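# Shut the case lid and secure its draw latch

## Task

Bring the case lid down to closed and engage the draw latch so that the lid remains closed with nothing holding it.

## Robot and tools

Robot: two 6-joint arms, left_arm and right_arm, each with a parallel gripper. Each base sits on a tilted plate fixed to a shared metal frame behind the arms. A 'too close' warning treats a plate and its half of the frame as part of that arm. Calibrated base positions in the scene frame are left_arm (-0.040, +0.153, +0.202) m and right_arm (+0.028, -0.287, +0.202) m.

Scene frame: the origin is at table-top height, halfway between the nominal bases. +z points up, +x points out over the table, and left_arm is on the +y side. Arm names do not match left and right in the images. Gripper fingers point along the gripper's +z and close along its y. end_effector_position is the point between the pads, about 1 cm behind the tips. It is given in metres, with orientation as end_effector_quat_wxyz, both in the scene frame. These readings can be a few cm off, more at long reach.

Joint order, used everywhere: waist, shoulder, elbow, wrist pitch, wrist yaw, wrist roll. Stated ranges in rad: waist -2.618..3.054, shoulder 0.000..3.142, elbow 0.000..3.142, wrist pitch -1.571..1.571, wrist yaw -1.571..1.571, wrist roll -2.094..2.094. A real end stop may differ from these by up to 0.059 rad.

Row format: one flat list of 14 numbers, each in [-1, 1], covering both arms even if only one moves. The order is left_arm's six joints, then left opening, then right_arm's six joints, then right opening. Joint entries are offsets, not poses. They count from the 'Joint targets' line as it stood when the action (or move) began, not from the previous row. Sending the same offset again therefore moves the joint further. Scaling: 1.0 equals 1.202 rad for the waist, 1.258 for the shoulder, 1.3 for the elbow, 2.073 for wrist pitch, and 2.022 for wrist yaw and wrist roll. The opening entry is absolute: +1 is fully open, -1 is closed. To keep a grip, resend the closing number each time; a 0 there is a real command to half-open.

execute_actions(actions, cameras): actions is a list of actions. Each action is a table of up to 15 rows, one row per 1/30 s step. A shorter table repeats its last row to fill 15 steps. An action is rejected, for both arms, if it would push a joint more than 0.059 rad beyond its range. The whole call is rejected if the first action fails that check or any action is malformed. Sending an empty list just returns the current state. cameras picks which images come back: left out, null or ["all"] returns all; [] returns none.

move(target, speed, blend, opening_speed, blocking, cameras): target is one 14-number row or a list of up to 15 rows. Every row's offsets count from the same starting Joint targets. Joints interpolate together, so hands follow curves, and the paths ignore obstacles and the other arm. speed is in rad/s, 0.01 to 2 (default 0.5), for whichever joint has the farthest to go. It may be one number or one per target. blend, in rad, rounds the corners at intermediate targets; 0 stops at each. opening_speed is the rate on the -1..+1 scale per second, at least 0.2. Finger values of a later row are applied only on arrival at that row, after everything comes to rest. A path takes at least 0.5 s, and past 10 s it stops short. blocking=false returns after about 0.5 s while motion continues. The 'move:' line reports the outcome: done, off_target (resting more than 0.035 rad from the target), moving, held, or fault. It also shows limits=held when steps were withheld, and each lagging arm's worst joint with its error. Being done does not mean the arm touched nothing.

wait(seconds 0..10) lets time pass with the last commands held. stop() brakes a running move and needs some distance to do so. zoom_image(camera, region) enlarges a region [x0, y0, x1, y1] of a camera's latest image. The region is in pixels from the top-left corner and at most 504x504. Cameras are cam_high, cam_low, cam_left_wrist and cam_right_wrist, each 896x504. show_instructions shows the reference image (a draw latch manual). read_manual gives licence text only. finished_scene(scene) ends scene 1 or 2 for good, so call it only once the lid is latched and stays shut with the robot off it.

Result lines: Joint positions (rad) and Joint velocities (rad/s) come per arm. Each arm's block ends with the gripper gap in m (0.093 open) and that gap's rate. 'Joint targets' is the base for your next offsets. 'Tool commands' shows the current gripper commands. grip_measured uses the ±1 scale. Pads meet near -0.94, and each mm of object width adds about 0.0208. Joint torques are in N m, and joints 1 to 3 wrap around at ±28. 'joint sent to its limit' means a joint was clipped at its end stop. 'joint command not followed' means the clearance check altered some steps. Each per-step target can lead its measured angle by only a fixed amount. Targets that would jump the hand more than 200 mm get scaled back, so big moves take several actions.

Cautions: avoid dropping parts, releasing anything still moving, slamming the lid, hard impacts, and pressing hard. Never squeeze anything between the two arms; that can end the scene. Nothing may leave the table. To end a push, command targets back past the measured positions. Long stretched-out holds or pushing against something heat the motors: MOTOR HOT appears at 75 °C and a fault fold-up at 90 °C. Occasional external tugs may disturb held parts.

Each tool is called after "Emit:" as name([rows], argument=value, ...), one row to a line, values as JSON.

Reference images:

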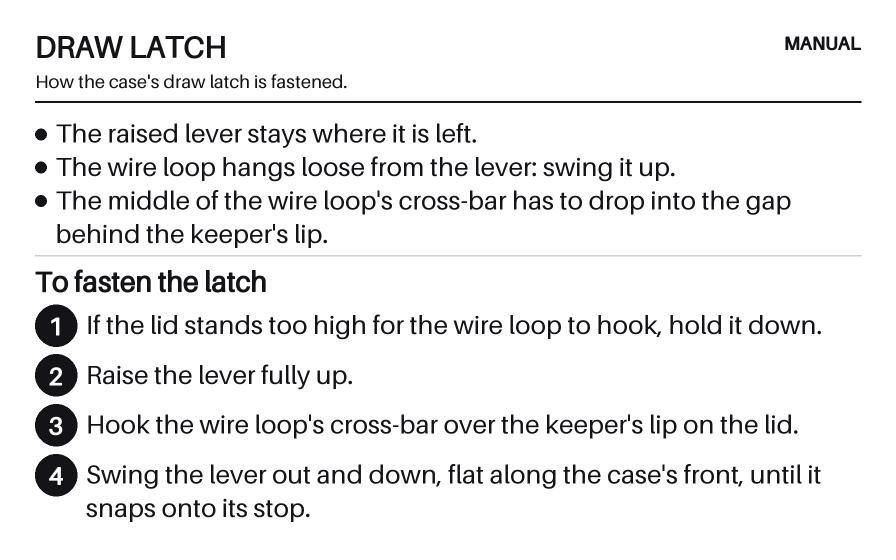

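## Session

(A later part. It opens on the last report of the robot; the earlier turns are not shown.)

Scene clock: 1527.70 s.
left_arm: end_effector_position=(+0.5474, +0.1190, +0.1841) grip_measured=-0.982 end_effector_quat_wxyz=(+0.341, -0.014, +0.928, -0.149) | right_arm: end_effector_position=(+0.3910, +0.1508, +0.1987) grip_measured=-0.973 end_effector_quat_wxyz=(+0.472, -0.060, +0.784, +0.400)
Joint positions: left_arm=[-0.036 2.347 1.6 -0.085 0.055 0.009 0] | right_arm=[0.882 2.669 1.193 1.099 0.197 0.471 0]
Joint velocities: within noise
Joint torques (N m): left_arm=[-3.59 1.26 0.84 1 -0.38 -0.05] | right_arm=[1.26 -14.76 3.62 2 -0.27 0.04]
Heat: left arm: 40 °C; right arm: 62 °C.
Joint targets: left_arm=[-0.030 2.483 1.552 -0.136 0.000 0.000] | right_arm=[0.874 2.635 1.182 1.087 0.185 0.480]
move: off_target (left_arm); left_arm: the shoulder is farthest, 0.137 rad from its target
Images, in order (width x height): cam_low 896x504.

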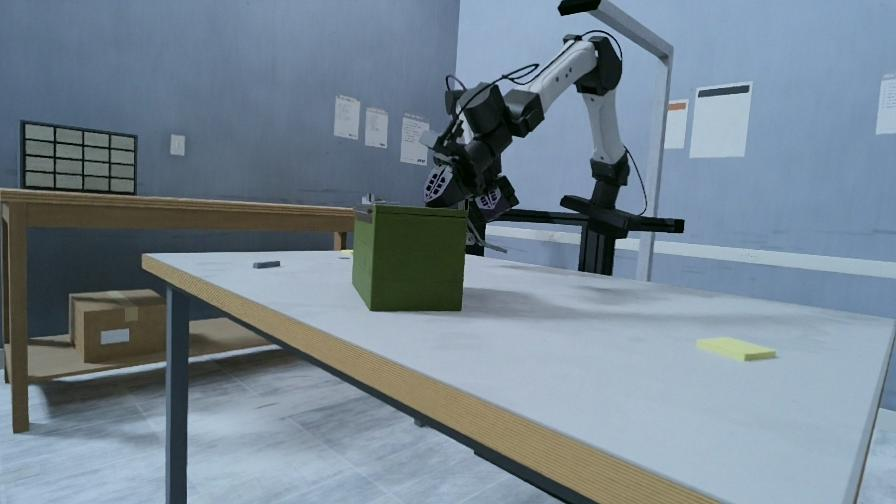

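Emit:
move([
  [-0.0358,-0.2671,0.2408,-0.3039,0,0,-1,0,0,0,0,0,0,-1],
], speed=0.5)

Emit:
zoom_image(camera="cam_right_wrist", region=[400, 0, 896, 280])

Scene clock: 1541.50 s.
left_arm: end_effector_position=(+0.4953, +0.1382, +0.2707) grip_measured=-0.982 end_effector_quat_wxyz=(+0.213, +0.006, +0.967, -0.137) | right_arm: end_effector_position=(+0.3910, +0.1508, +0.1987) grip_measured=-0.973 end_effector_quat_wxyz=(+0.472, -0.060, +0.784, +0.400)
Joint positions: left_arm=[-0.058 2.187 1.844 -0.759 0.015 0.009 0] | right_arm=[0.882 2.669 1.193 1.099 0.197 0.471 0]
Joint velocities: within noise
Joint torques (N m): left_arm=[-5.46 -13.96 6.71 1.04 0.07 -0.05] | right_arm=[1.32 -14.58 3.67 2.01 -0.29 0.02]
Heat: left arm: 38 °C; right arm: 63 °C.
Joint targets: left_arm=[-0.073 2.148 1.865 -0.766 0.000 0.000] | right_arm=[0.874 2.635 1.182 1.087 0.185 0.480]
move: off_target (left_arm); left_arm: the shoulder is farthest, 0.040 rad from its target
camera_calibration:
cam_left_wrist: T_world_to_cam=[[-0.057072, -0.958507, 0.279296, 0.0850444], [-0.997779, 0.0643877, 0.0170818, 0.520762], [-0.0343563, -0.277701, -0.960053, 0.400044], [0, 0, 0, 1]] pos_world=[0.538203, 0.159077, 0.351415]
cam_right_wrist: T_world_to_cam=[[0.475631, -0.659841, -0.581708, 0.0314567], [-0.781746, -0.0138845, -0.623442, 0.472881], [0.403296, 0.751277, -0.522432, -0.0866869], [0, 0, 0, 1]] pos_world=[0.389671, 0.092448, 0.267824]

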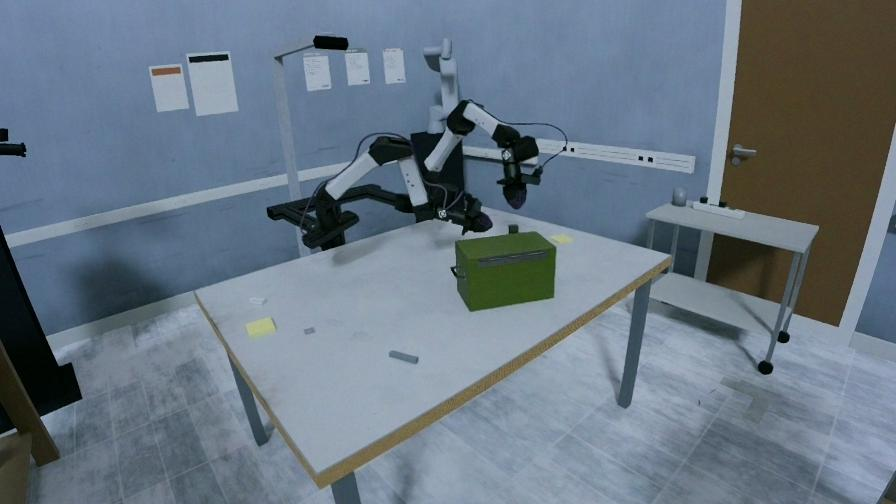

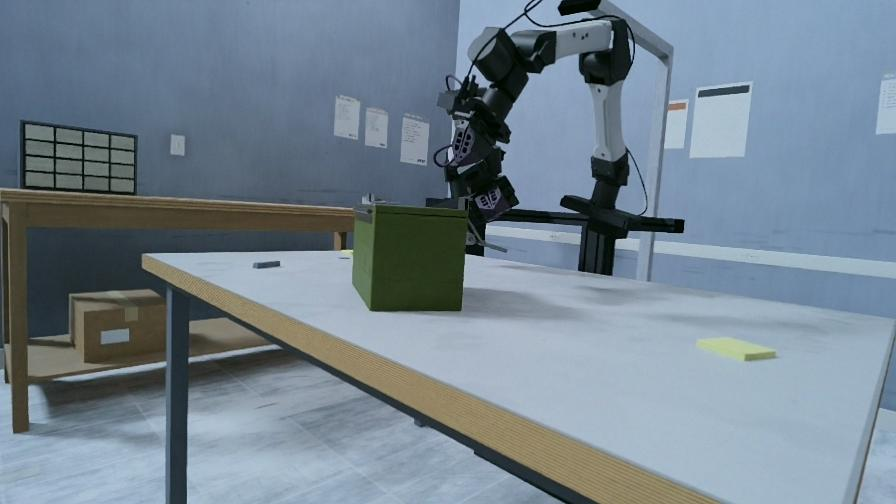

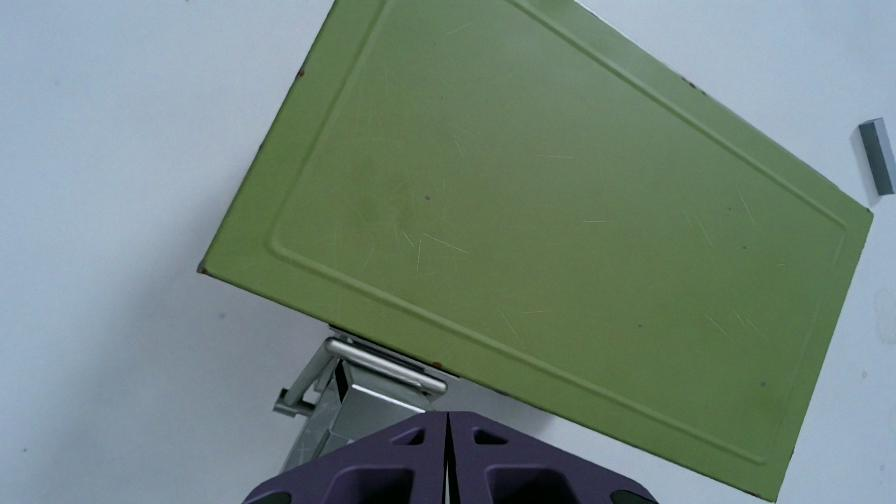

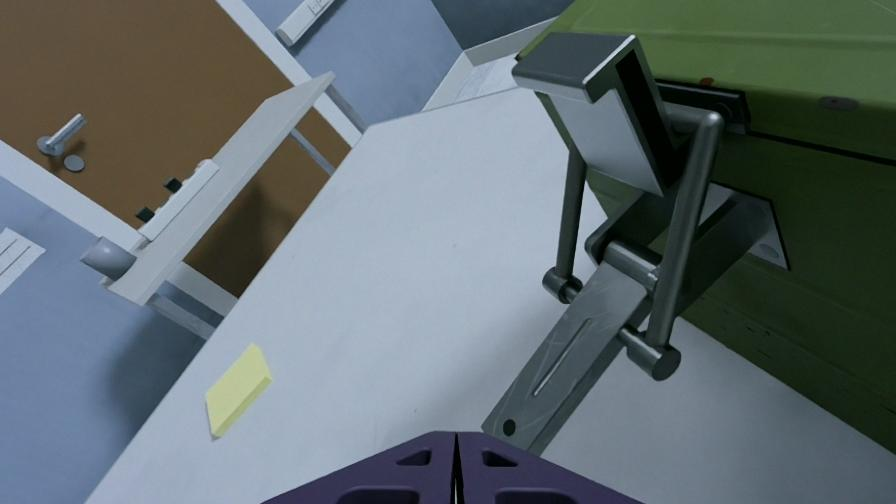

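Scaled by 1.016 from the camera's 896x504 image, which has a finer 1280x720 frame.

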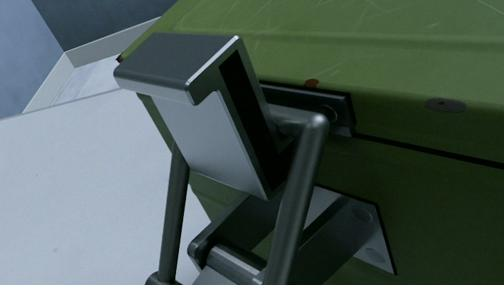

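Emit:
move([
  [0.0408,0.2003,0.01,0.1167,0,0,-1,0,0,0,0,0,0,-1],
  [0.044,0.2122,0,0.1288,0,0,-1,0,0,0,0,0,0,-1],
], speed=[0.4,0.1], cameras=["cam_left_wrist"])

Scene clock: 1593.10 s.
left_arm: end_effector_position=(+0.5285, +0.1294, +0.1923) grip_measured=-0.982 end_effector_quat_wxyz=(+0.225, -0.007, +0.965, -0.133) | right_arm: end_effector_position=(+0.3910, +0.1508, +0.1987) grip_measured=-0.973 end_effector_quat_wxyz=(+0.472, -0.060, +0.784, +0.400)
Joint positions: left_arm=[-0.036 2.383 1.853 -0.544 0.014 0.009 0] | right_arm=[0.882 2.669 1.193 1.099 0.197 0.471 0]
Joint velocities: within noise
Joint torques (N m): left_arm=[-2.78 -8.57 5.82 1.57 0.08 -0.05] | right_arm=[1.4 -14.76 3.86 2 -0.28 0.03]
Heat: left arm: 55 °C; right arm: 65 °C.
Joint targets: left_arm=[-0.020 2.414 1.865 -0.499 0.000 0.000] | right_arm=[0.874 2.635 1.182 1.087 0.185 0.480]
move: off_target (left_arm); left_arm: the wrist pitch is farthest, 0.045 rad from its target
camera_calibration:
cam_left_wrist: T_world_to_cam=[[-0.0346944, -0.959995, 0.277858, 0.0890189], [-0.999387, 0.034643, -0.00509614, 0.564744], [-0.00473356, -0.277864, -0.960609, 0.307888], [0, 0, 0, 1]] pos_world=[0.568944, 0.151445, 0.273904]
Images, in order (width x height): cam_left_wrist 896x504.

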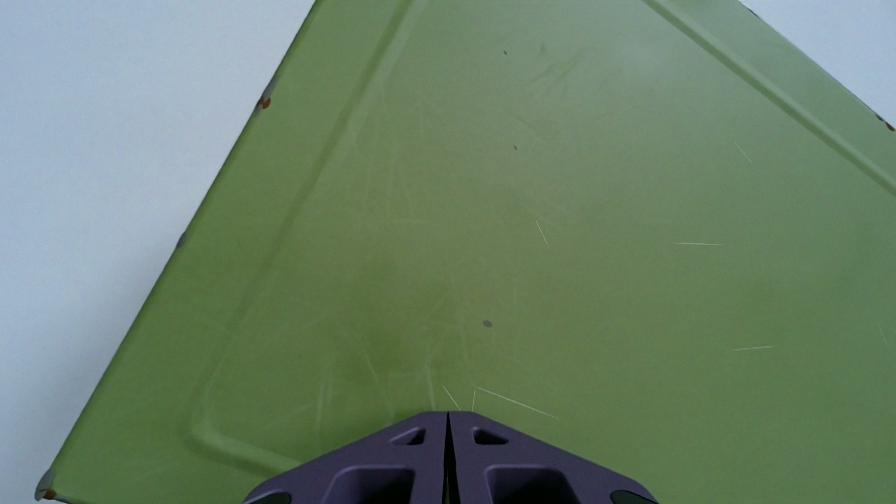

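Emit:
move([
  [0,0.05,-0.0457,-0.0772,0,0,-1,0,0,0,0,0,0,-1],
], speed=0.15, cameras=["cam_low"])

Emit:
zoom_image(camera="cam_low", region=[430, 195, 490, 229])

Scene clock: 1600.07 s.
left_arm: end_effector_position=(+0.5258, +0.1284, +0.1880) grip_measured=-0.982 end_effector_quat_wxyz=(+0.218, -0.006, +0.967, -0.134) | right_arm: end_effector_position=(+0.3910, +0.1508, +0.1987) grip_measured=-0.973 end_effector_quat_wxyz=(+0.472, -0.060, +0.784, +0.400)
Joint positions: left_arm=[-0.036 2.389 1.853 -0.552 0.014 0.009 0] | right_arm=[0.882 2.669 1.193 1.099 0.197 0.471 0]
Joint velocities: within noise
Joint torques (N m): left_arm=[-2.76 -3.45 0.88 0.1 0.07 -0.06] | right_arm=[1.61 -14.8 3.66 1.98 -0.24 0.03]
Heat: left arm: 52 °C; right arm: 65 °C.
Joint targets: left_arm=[-0.020 2.477 1.806 -0.659 0.000 0.000] | right_arm=[0.874 2.635 1.182 1.087 0.185 0.480]
move: off_target (left_arm); left_arm: the wrist pitch is farthest, 0.107 rad from its target
Images, in order (width x height): cam_low 896x504.

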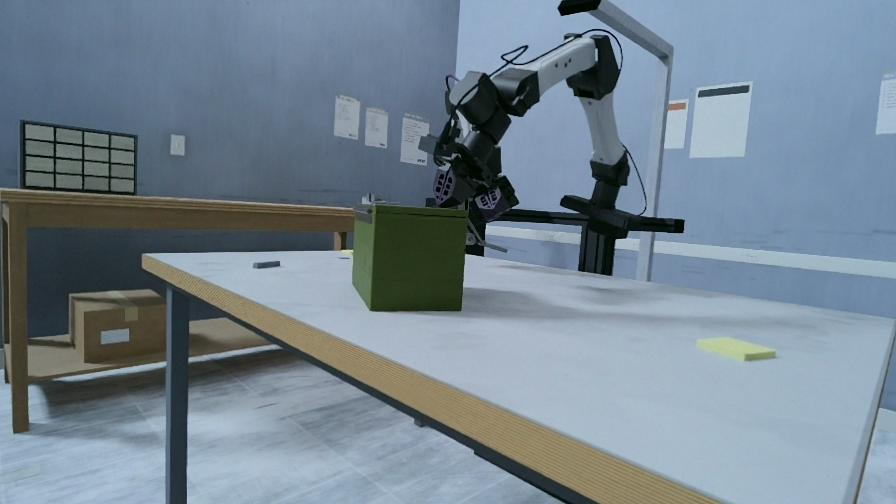

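Scaled by 8.400 from the camera's 896x504 image, which has a finer 1280x720 frame.

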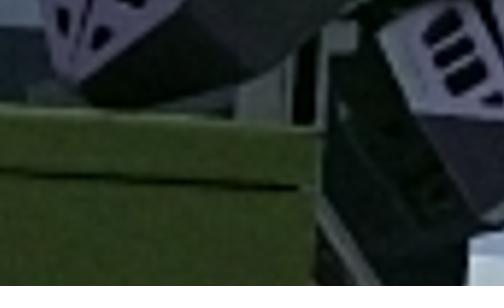

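Emit:
move([
  [0,0.06,-0.0548,-0.0926,0,0,-1,0,0,0,0,0,0,-1],
], speed=0.15, cameras=["cam_low"])

Emit:
zoom_image(camera="cam_low", region=[430, 195, 490, 229])

Scene clock: 1607.80 s.
left_arm: end_effector_position=(+0.5291, +0.1291, +0.1913) grip_measured=-0.982 end_effector_quat_wxyz=(+0.226, -0.007, +0.965, -0.134) | right_arm: end_effector_position=(+0.3910, +0.1508, +0.1987) grip_measured=-0.973 end_effector_quat_wxyz=(+0.472, -0.060, +0.784, +0.400)
Joint positions: left_arm=[-0.036 2.386 1.855 -0.542 0.014 0.009 0] | right_arm=[0.882 2.669 1.193 1.099 0.197 0.471 0]
Joint velocities: within noise
Joint torques (N m): left_arm=[-4.36 -10.3 4.01 0.97 0.24 0.04] | right_arm=[1.46 -14.72 3.52 2.01 -0.28 0.05]
Heat: left arm: 49 °C; right arm: 65 °C.
Joint targets: left_arm=[-0.036 2.400 1.845 -0.559 0.014 0.009] | right_arm=[0.874 2.635 1.182 1.087 0.185 0.480]
move: held (left_arm; a check stopped the path); limits=held; left_arm: the wrist pitch is farthest, 0.309 rad from its target
joint command not followed: on one or more control steps a check withheld the commanded joint targets of the left arm, and it was not sent them on those steps.
cause: the commanded joint targets, or the way to them, would bring a part of the robot too close to another arm (this arm's wrist (the part past the wrist yaw) and the right arm's fingers, along the way the arms are being sent, or toward where that arm still pushes).
Images, in order (width x height): cam_low 896x504.

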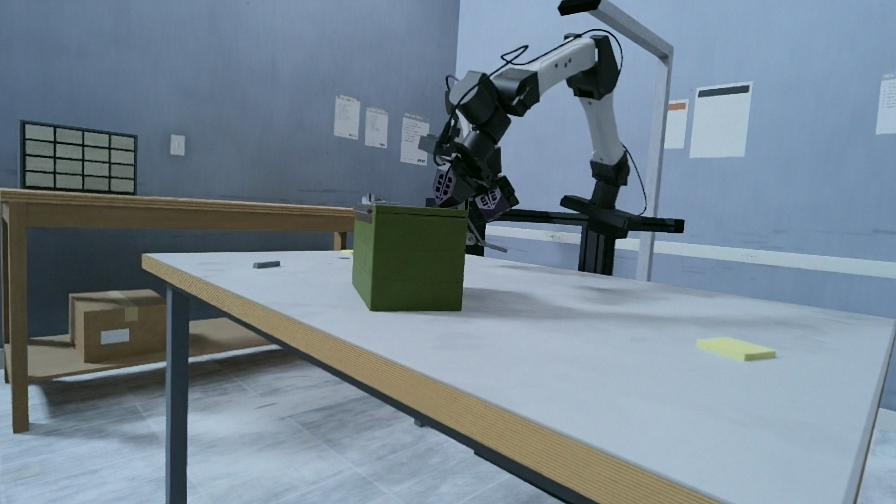

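Scaled by 8.400 from the camera's 896x504 image, which has a finer 1280x720 frame.

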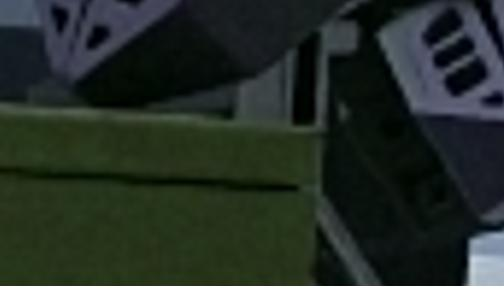

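Emit:
move([
  [0,0,0,0,0,0,-1,-0.0092,0.2138,0.2554,-0.0526,-0.0049,0,-1],
], speed=0.4, cameras=["cam_low","cam_right_wrist"])

Scene clock: 1621.07 s.
left_arm: end_effector_position=(+0.5291, +0.1291, +0.1913) grip_measured=-0.982 end_effector_quat_wxyz=(+0.226, -0.007, +0.965, -0.134) | right_arm: end_effector_position=(+0.4132, +0.1893, +0.1504) grip_measured=-0.973 end_effector_quat_wxyz=(+0.461, -0.063, +0.794, +0.392)
Joint positions: left_arm=[-0.036 2.386 1.855 -0.542 0.014 0.009 0] | right_arm=[0.872 2.89 1.49 0.99 0.188 0.471 0]
Joint velocities: within noise
Joint torques (N m): left_arm=[-4.33 -10.21 4 0.97 0.24 0.04] | right_arm=[1.63 -11.86 6.74 1.99 -0.24 0.07]
Heat: left arm: 48 °C; right arm: 66 °C.
Joint targets: left_arm=[-0.036 2.400 1.845 -0.559 0.014 0.009] | right_arm=[0.863 2.904 1.514 0.978 0.176 0.480]
move: done
camera_calibration:
cam_right_wrist: T_world_to_cam=[[0.466042, -0.671318, -0.576314, 0.0234576], [-0.795496, -0.0328088, -0.60507, 0.467233], [0.387286, 0.740443, -0.549321, -0.137082], [0, 0, 0, 1]] pos_world=[0.413839, 0.132578, 0.220925]
Images, in order (width x height): cam_low 896x504, cam_right_wrist 896x504.

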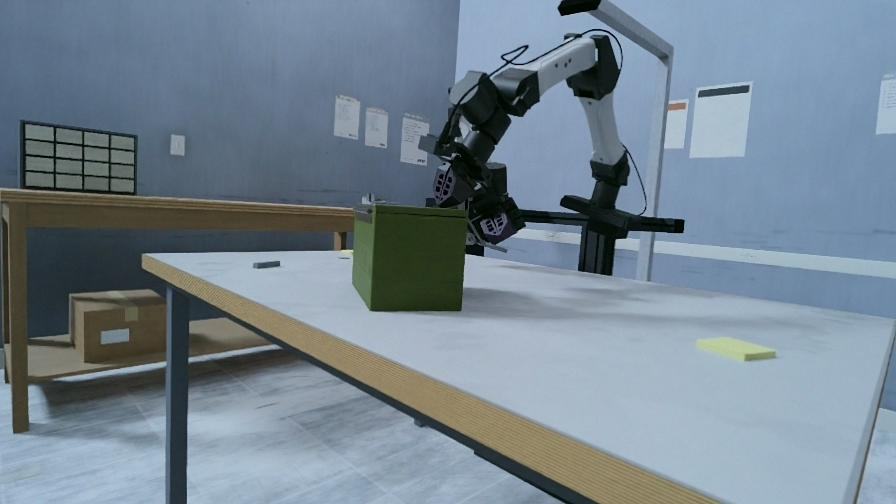

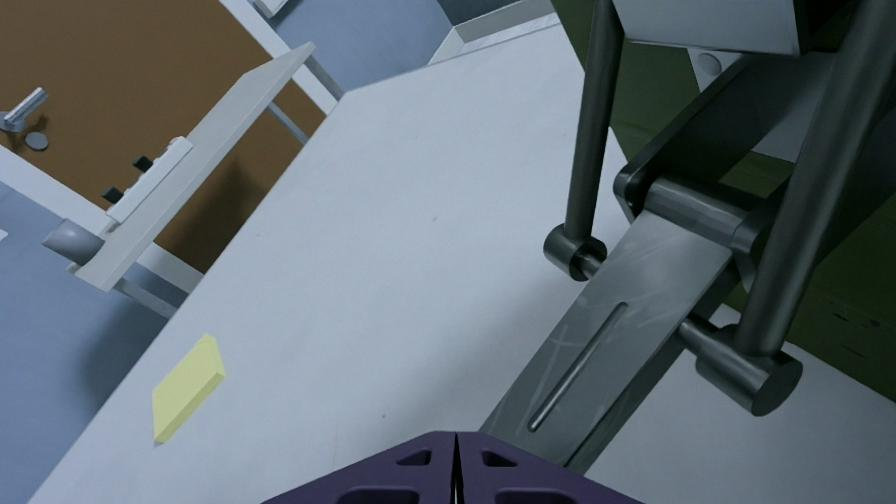

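Emit:
move([
  [0,0,0,0,0,0,-1,-0.0074,0.0557,0.0292,0.0275,-0.0045,0,-1],
], speed=0.12, cameras=[])

Emit:
move([
  [0.008,0.0612,-0.03,-0.0795,0,0,-1,0,0,0,0,0,0,-1],
], speed=0.15, cameras=["cam_right_wrist"])

Scene clock: 1631.57 s.
left_arm: end_effector_position=(+0.5291, +0.1291, +0.1913) grip_measured=-0.982 end_effector_quat_wxyz=(+0.226, -0.007, +0.965, -0.134) | right_arm: end_effector_position=(+0.4149, +0.1917, +0.1409) grip_measured=-0.973 end_effector_quat_wxyz=(+0.471, -0.058, +0.783, +0.402)
Joint positions: left_arm=[-0.036 2.386 1.855 -0.542 0.014 0.009 0] | right_arm=[0.867 2.95 1.526 1.05 0.182 0.471 0]
Joint velocities: within noise
Joint torques (N m): left_arm=[-4.33 -10.21 4.01 0.98 0.25 0.04] | right_arm=[1.29 -10.96 6.84 1.98 -0.28 0.04]
Heat: left arm: 47 °C; right arm: 67 °C.
Joint targets: left_arm=[-0.036 2.400 1.845 -0.559 0.014 0.009] | right_arm=[0.854 2.974 1.552 1.035 0.167 0.480]
move: done
No camera images: "cameras" was empty.

Scene clock: 1632.90 s.
left_arm: end_effector_position=(+0.5265, +0.1283, +0.1880) grip_measured=-0.982 end_effector_quat_wxyz=(+0.219, -0.006, +0.966, -0.134) | right_arm: end_effector_position=(+0.4148, +0.1918, +0.1410) grip_measured=-0.973 end_effector_quat_wxyz=(+0.471, -0.058, +0.783, +0.402)
Joint positions: left_arm=[-0.036 2.391 1.855 -0.551 0.014 0.009 0] | right_arm=[0.867 2.95 1.526 1.051 0.181 0.471 0]
Joint velocities: within noise
Joint torques (N m): left_arm=[-3.4 -3.69 0.79 -0.54 0.24 0.05] | right_arm=[1.21 -10.89 6.74 1.93 -0.31 0.02]
Heat: left arm: 47 °C; right arm: 67 °C.
Joint targets: left_arm=[-0.026 2.477 1.806 -0.724 0.014 0.009] | right_arm=[0.854 2.974 1.552 1.035 0.166 0.480]
move: off_target (left_arm); left_arm: the wrist pitch is farthest, 0.173 rad from its target
camera_calibration:
cam_right_wrist: T_world_to_cam=[[0.474465, -0.655855, -0.587144, 0.0140661], [-0.783163, -0.0099627, -0.621737, 0.455763], [0.401919, 0.754821, -0.518368, -0.157938], [0, 0, 0, 1]] pos_world=[0.413741, 0.132981, 0.209754]
Images, in order (width x height): cam_right_wrist 896x504.

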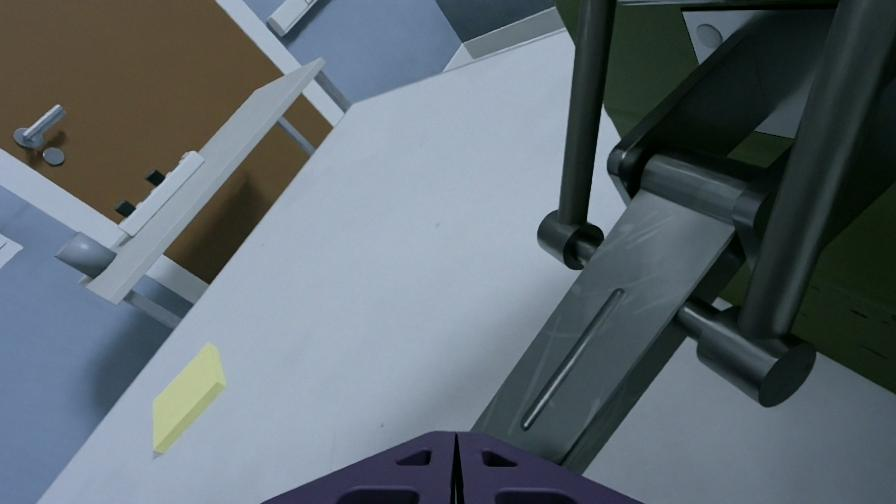

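Emit:
move([
  [0,0,0,0,0,0,-1,0,0.0262,-0.0227,-0.0615,0,0,-1],
  [0,0,0,0,0,0,-1,0,0.0525,-0.0454,-0.123,0,0,-1],
], speed=0.2, cameras=["cam_right_wrist","cam_low"])

Emit:
zoom_image(camera="cam_low", region=[430, 180, 530, 260])

Scene clock: 1642.67 s.
left_arm: end_effector_position=(+0.5263, +0.1281, +0.1876) grip_measured=-0.982 end_effector_quat_wxyz=(+0.218, -0.006, +0.967, -0.134) | right_arm: end_effector_position=(+0.3674, +0.1671, +0.0321) grip_measured=-0.973 end_effector_quat_wxyz=(+0.360, -0.108, +0.868, +0.323)
Joint positions: left_arm=[-0.036 2.392 1.856 -0.553 0.015 0.009 0] | right_arm=[0.861 3.037 1.493 0.834 0.155 0.471 0]
Joint velocities: within noise
Joint torques (N m): left_arm=[-3.43 -3.79 0.66 -0.53 0.24 0.04] | right_arm=[1.51 -12.44 4.11 1.39 -0.02 0.07]
Heat: left arm: 44 °C; right arm: 66 °C.
Joint targets: left_arm=[-0.026 2.477 1.807 -0.724 0.014 0.009] | right_arm=[0.854 3.040 1.493 0.780 0.166 0.479]
move: off_target (left_arm, right_arm); left_arm: the wrist pitch is farthest, 0.171 rad from its target; right_arm: the wrist pitch is farthest, 0.054 rad from its target
camera_calibration:
cam_right_wrist: T_world_to_cam=[[0.421802, -0.756701, -0.499486, -0.0102228], [-0.881914, -0.214509, -0.419778, 0.41456], [0.210502, 0.617567, -0.757826, -0.075713], [0, 0, 0, 1]] pos_world=[0.385856, 0.127949, 0.11154]
Images, in order (width x height): cam_low 896x504, cam_right_wrist 896x504.

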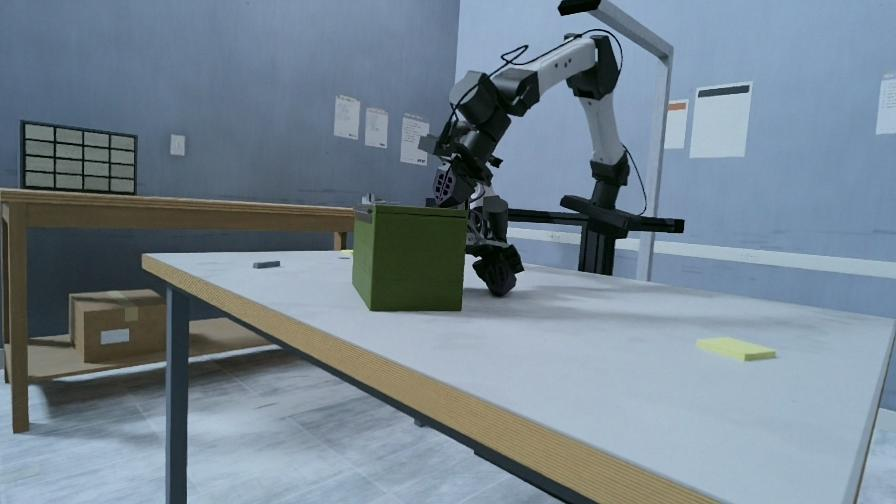

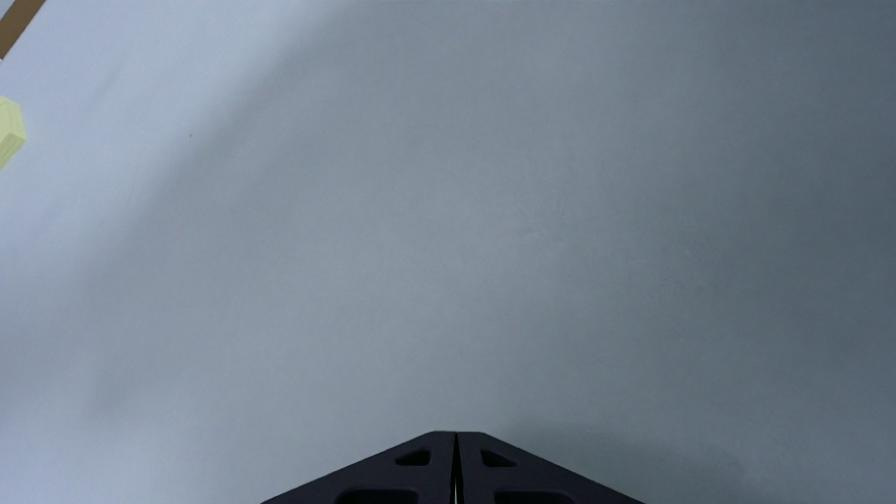

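Scaled by 5.040 from the camera's 896x504 image, which has a finer 1280x720 frame.

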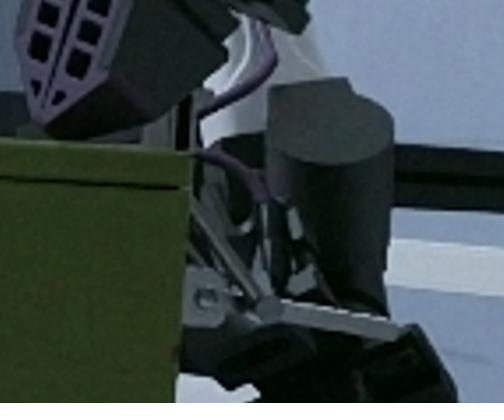

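Emit:
move([
  [-0.0083,-0.3394,0.0715,-0.0125,0,0,-1,0,0,0,0,0,0,-1],
  [0.0216,-0.6971,-0.1592,0.0116,-0.0069,0.045,-1,0,0,0,0,0,0,-1],
], speed=[0.4,0.8], blend=0.05, cameras=["cam_high"])

Scene clock: 1842.73 s.
left_arm: end_effector_position=(+0.4300, +0.2102, +0.4432) grip_measured=-0.982 end_effector_quat_wxyz=(+0.385, -0.003, +0.917, -0.108) | right_arm: end_effector_position=(+0.3674, +0.1671, +0.0321) grip_measured=-0.973 end_effector_quat_wxyz=(+0.360, -0.108, +0.868, +0.323)
Joint positions: left_arm=[-0.01 1.623 1.604 -0.723 0.014 0.087 0] | right_arm=[0.861 3.037 1.493 0.834 0.155 0.471 0]
Joint velocities: within noise
Joint torques (N m): left_arm=[-1.55 -8.79 4.86 1.8 0.08 0.16] | right_arm=[1.66 -12.19 4.11 1.41 -0.02 0.09]
Heat: left arm: 33 °C; right arm: 66 °C.
Joint targets: left_arm=[0.000 1.599 1.600 -0.699 0.000 0.100] | right_arm=[0.854 3.040 1.493 0.780 0.166 0.479]
move: off_target (right_arm); right_arm: the wrist pitch is farthest, 0.054 rad from its target
Images, in order (width x height): cam_high 896x504.

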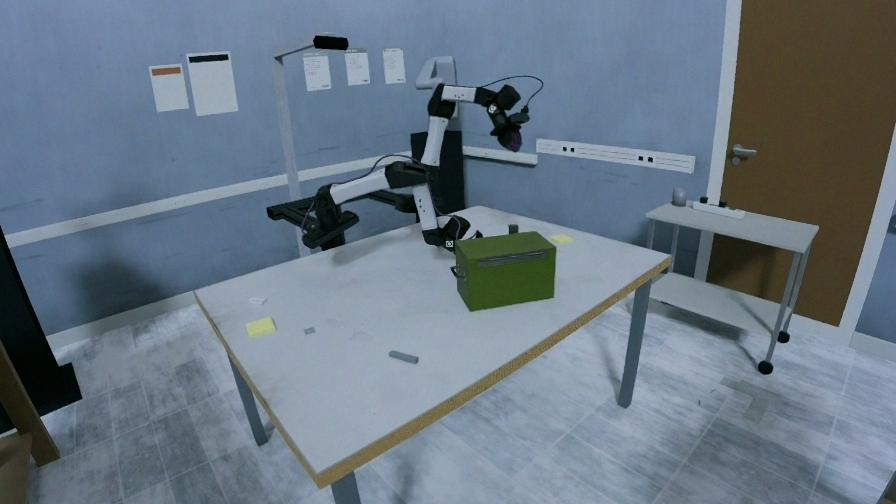

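Emit:
move([
  [0,0,0,0,0,0,-1,0.0166,-0.3219,-0.2392,0.1481,0.0099,0,-1],
  [0,0,0,0,0,0,-1,-0.1281,-0.5882,-0.2254,0.0579,0.0168,0,-1],
  [0.3993,0.0803,-0.6923,0.8196,0.4006,0.2621,-1,-0.3361,-0.6677,0.0823,-0.2315,0.0168,0,-1],
], speed=[0.6,0.7,0.9], blend=0.05, cameras=["cam_high","cam_left_wrist"])

Scene clock: 1862.27 s.
left_arm: end_effector_position=(+0.4047, +0.2853, +0.3549) grip_measured=-0.983 end_effector_quat_wxyz=(+0.716, +0.230, +0.659, +0.011) | right_arm: end_effector_position=(+0.6131, -0.0509, +0.3700) grip_measured=-0.973 end_effector_quat_wxyz=(+0.509, +0.118, +0.800, +0.295)
Joint positions: left_arm=[0.471 1.69 0.703 0.971 0.792 0.618 0] | right_arm=[0.456 2.237 1.574 0.313 0.191 0.471 0]
Joint velocities: within noise
Joint torques (N m): left_arm=[-1.14 -5.65 3.49 1.99 0.44 0.11] | right_arm=[2.4 -15.28 9.18 1.96 -0.07 0.01]
Heat: left arm: 35 °C; right arm: 67 °C.
Joint targets: left_arm=[0.480 1.701 0.699 1.000 0.810 0.630] | right_arm=[0.450 2.200 1.600 0.300 0.200 0.480]
move: off_target (right_arm); right_arm: the shoulder is farthest, 0.037 rad from its target
camera_calibration:
cam_left_wrist: T_world_to_cam=[[-0.300595, -0.895741, -0.327553, 0.49332], [-0.303037, 0.415339, -0.857708, 0.348558], [0.904329, -0.158562, -0.396291, -0.0953326], [0, 0, 0, 1]] pos_world=[0.340127, 0.282001, 0.42277]
Images, in order (width x height): cam_high 896x504, cam_left_wrist 896x504.

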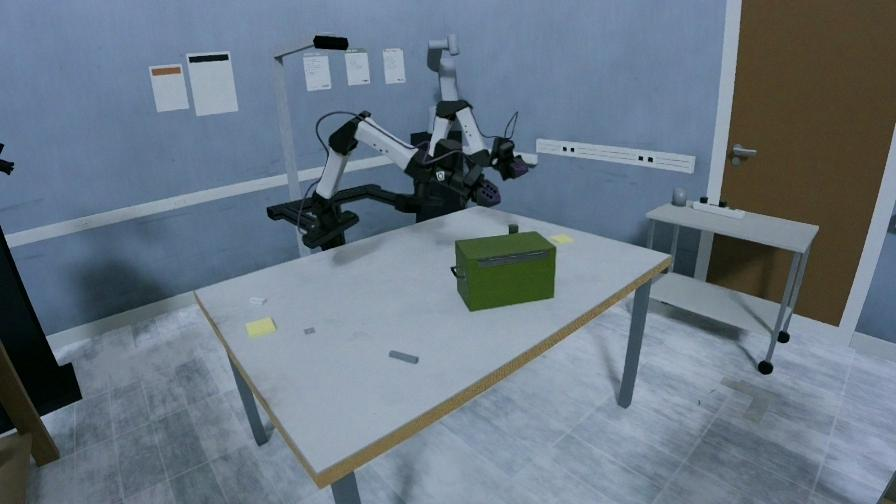

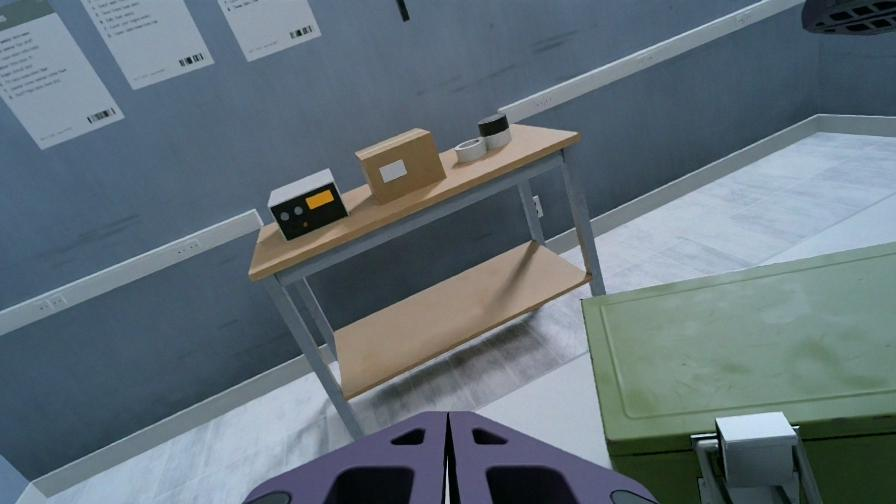

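Emit:
move([
  [0,0.4738,-0.0285,0.0666,0,0,0.1,0.1834,0.3518,0.4358,-0.4737,0.0074,0,-1],
], speed=0.6, cameras=["cam_high","cam_left_wrist","cam_low","cam_right_wrist"])

Scene clock: 1872.80 s.
left_arm: end_effector_position=(+0.3759, +0.2183, +0.1353) grip_measured=+0.099 end_effector_quat_wxyz=(+0.581, +0.179, +0.780, -0.148) | right_arm: end_effector_position=(+0.4993, +0.0712, +0.2279) grip_measured=-0.973 end_effector_quat_wxyz=(+0.208, -0.063, +0.964, +0.154)
Joint positions: left_arm=[0.471 2.287 0.664 1.11 0.794 0.62 0.05] | right_arm=[0.667 2.63 2.139 -0.667 0.204 0.471 0]
Joint velocities: within noise
Joint torques (N m): left_arm=[-1.59 -6.57 0.69 1.78 0.67 0.13] | right_arm=[3.36 -12.46 8.88 1.2 -0.01 0.08]
Heat: left arm: 35 °C; right arm: 66 °C.
Joint targets: left_arm=[0.480 2.296 0.662 1.138 0.810 0.630] | right_arm=[0.671 2.643 2.166 -0.682 0.215 0.480]
move: done
camera_calibration:
cam_left_wrist: T_world_to_cam=[[-0.456563, -0.888619, 0.0436632, 0.35954], [-0.61534, 0.279948, -0.736876, 0.309992], [0.642578, -0.363298, -0.674616, 0.0137844], [0, 0, 0, 1]] pos_world=[0.346045, 0.23772, 0.222026]
cam_right_wrist: T_world_to_cam=[[0.182737, -0.939751, -0.28892, 0.0437817], [-0.982985, -0.180205, -0.0355811, 0.553036], [-0.0186275, 0.290506, -0.956692, 0.287156], [0, 0, 0, 1]] pos_world=[0.540974, 0.0573833, 0.307047]

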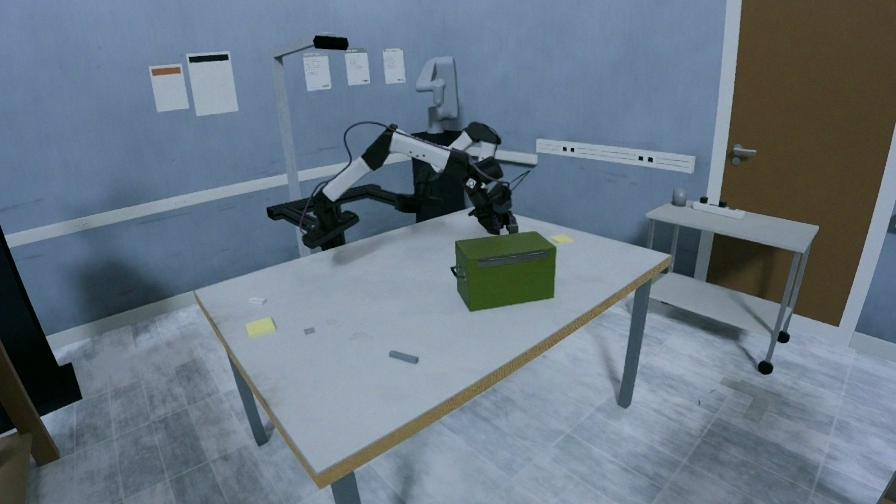

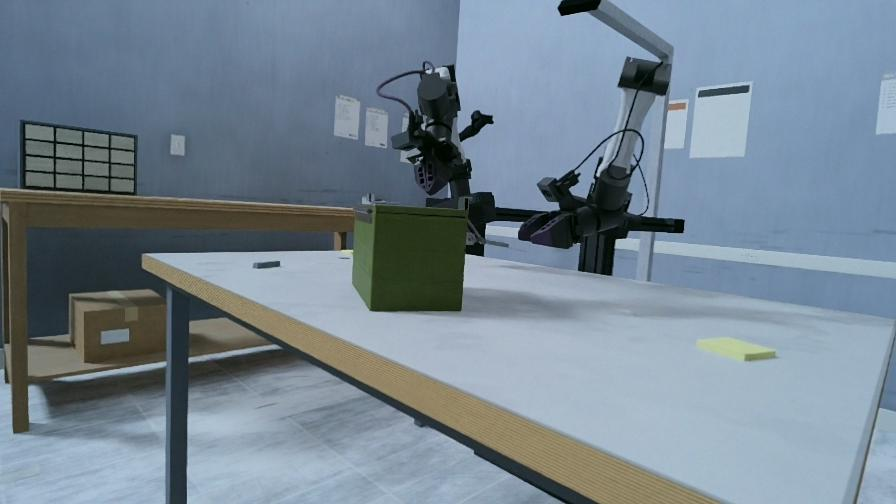

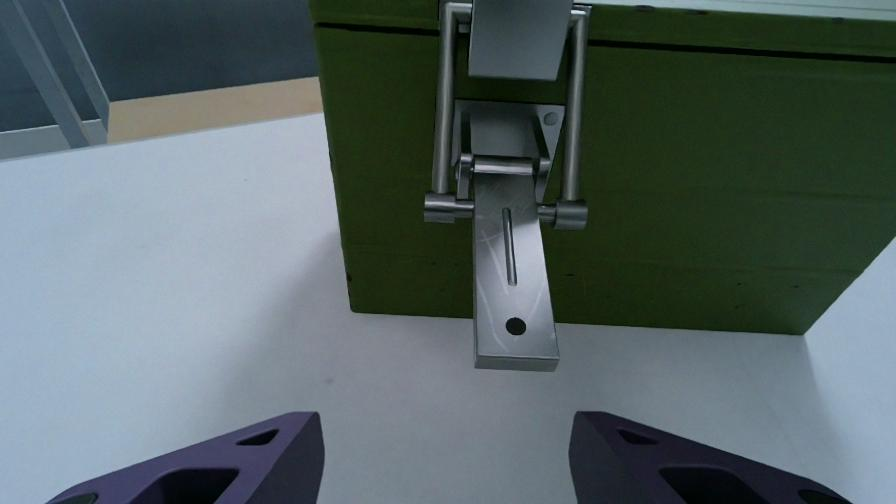

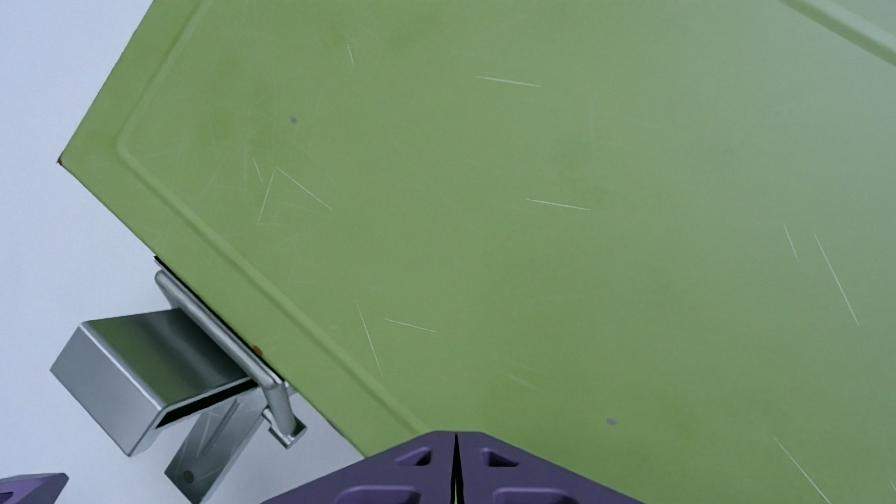

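Emit:
move([
  [-0.0948,0.1216,0.0392,0.082,-0.0519,-0.0282,0.1,-0.01,0.0286,-0.0508,0.0516,-0.0015,0,-1],
], speed=0.25, cameras=["cam_left_wrist","cam_low"])

Scene clock: 1904.30 s.
left_arm: end_effector_position=(+0.3888, +0.1857, +0.1160) grip_measured=+0.099 end_effector_quat_wxyz=(+0.589, +0.193, +0.772, -0.140) | right_arm: end_effector_position=(+0.4996, +0.0780, +0.2060) grip_measured=-0.973 end_effector_quat_wxyz=(+0.212, -0.062, +0.962, +0.157)
Joint positions: left_arm=[0.376 2.438 0.703 1.28 0.719 0.585 0.05] | right_arm=[0.667 2.664 2.108 -0.592 0.204 0.471 0]
Joint velocities: within noise
Joint torques (N m): left_arm=[-3.77 -6.63 1.36 1.86 0.29 -0.11] | right_arm=[2.56 -12.48 6 1.41 -0.02 -0.01]
Heat: left arm: 36 °C; right arm: 64 °C.
Joint targets: left_arm=[0.366 2.450 0.713 1.308 0.705 0.573] | right_arm=[0.658 2.679 2.100 -0.575 0.212 0.480]
move: done
camera_calibration:
cam_left_wrist: T_world_to_cam=[[-0.466721, -0.884357, 0.00917941, 0.344539], [-0.591363, 0.304341, -0.746771, 0.300118], [0.657618, -0.353962, -0.665018, -0.0280646], [0, 0, 0, 1]] pos_world=[0.356738, 0.203423, 0.202293]
Images, in order (width x height): cam_low 896x504, cam_left_wrist 896x504.

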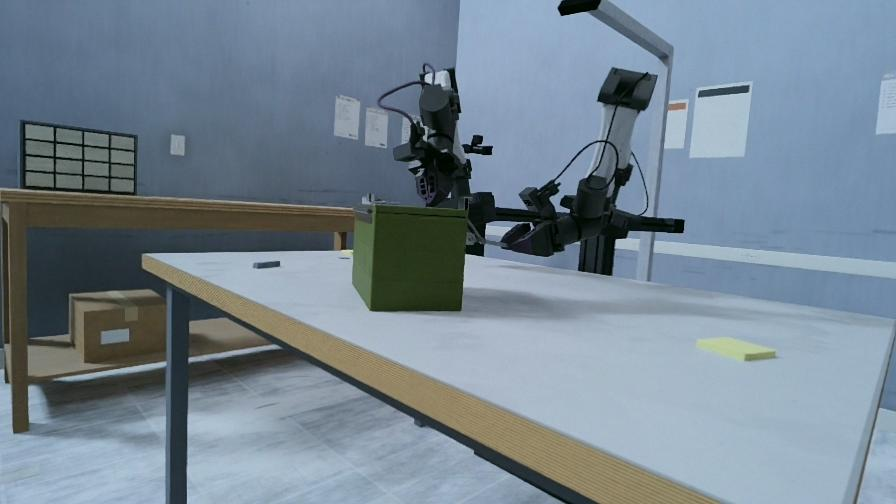

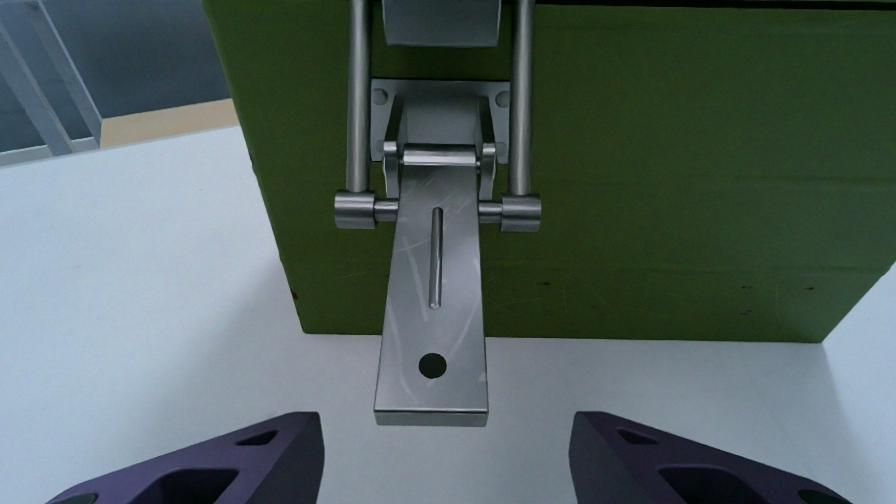

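Emit:
move([
  [-0.0383,0.0231,0.0577,-0.0256,-0.0208,-0.0237,0.1,0,0,0,0,0,0,-1],
], speed=0.15, cameras=["cam_left_wrist","cam_low"])

Emit:
zoom_image(camera="cam_low", region=[430, 180, 590, 280])

Scene clock: 1920.20 s.
left_arm: end_effector_position=(+0.4106, +0.1790, +0.1153) grip_measured=+0.099 end_effector_quat_wxyz=(+0.591, +0.184, +0.773, -0.143) | right_arm: end_effector_position=(+0.4997, +0.0781, +0.2061) grip_measured=-0.973 end_effector_quat_wxyz=(+0.213, -0.062, +0.962, +0.157)
Joint positions: left_arm=[0.333 2.465 0.778 1.258 0.677 0.537 0.05] | right_arm=[0.667 2.664 2.108 -0.591 0.204 0.471 0]
Joint velocities: within noise
Joint torques (N m): left_arm=[-4.16 -6.82 1.65 1.62 0.27 -0.1] | right_arm=[2.4 -12.36 5.93 1.46 0.04 0.07]
Heat: left arm: 36 °C; right arm: 65 °C.
Joint targets: left_arm=[0.320 2.479 0.788 1.254 0.663 0.525] | right_arm=[0.658 2.679 2.100 -0.575 0.212 0.480]
move: done
camera_calibration:
cam_left_wrist: T_world_to_cam=[[-0.4578, -0.888748, 0.0233622, 0.344213], [-0.595296, 0.286912, -0.750536, 0.319667], [0.660334, -0.357503, -0.660417, -0.0462286], [0, 0, 0, 1]] pos_world=[0.378404, 0.197675, 0.20135]
Images, in order (width x height): cam_low 896x504, cam_left_wrist 896x504.

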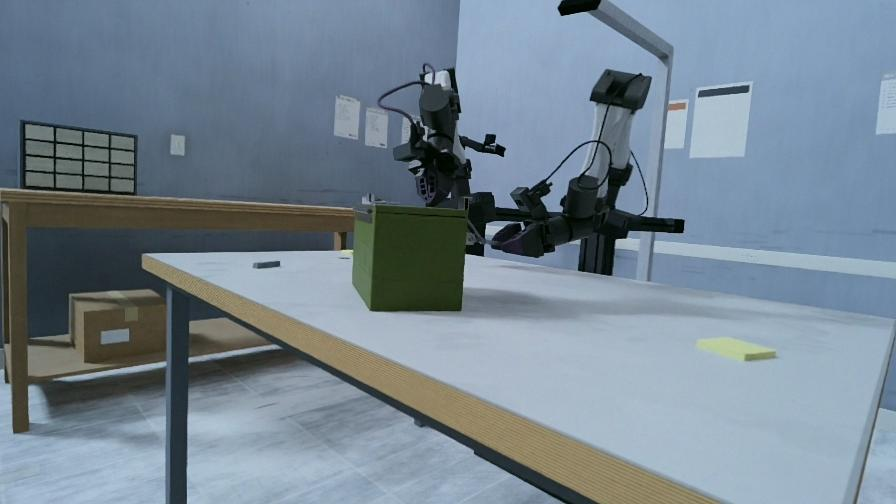

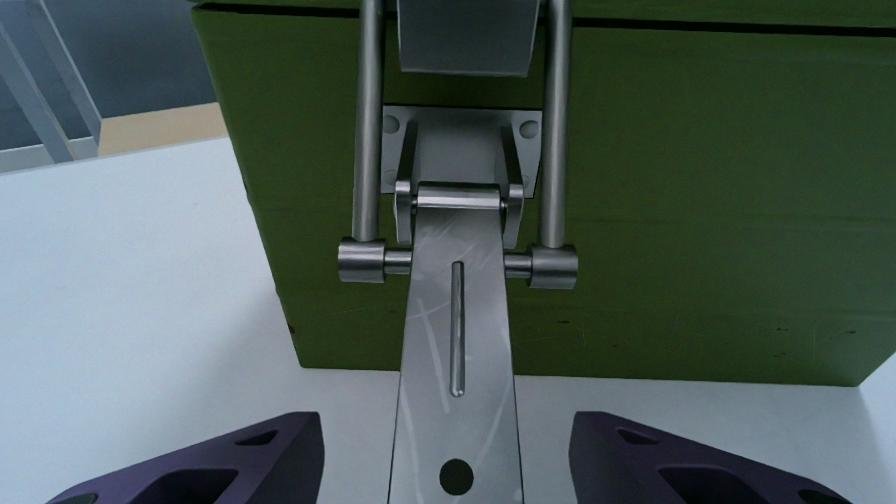

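Scaled by 3.150 from the camera's 896x504 image, which has a finer 1280x720 frame.

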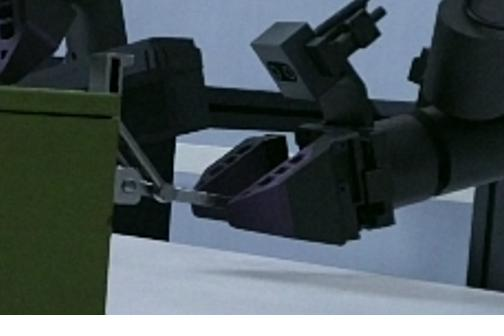

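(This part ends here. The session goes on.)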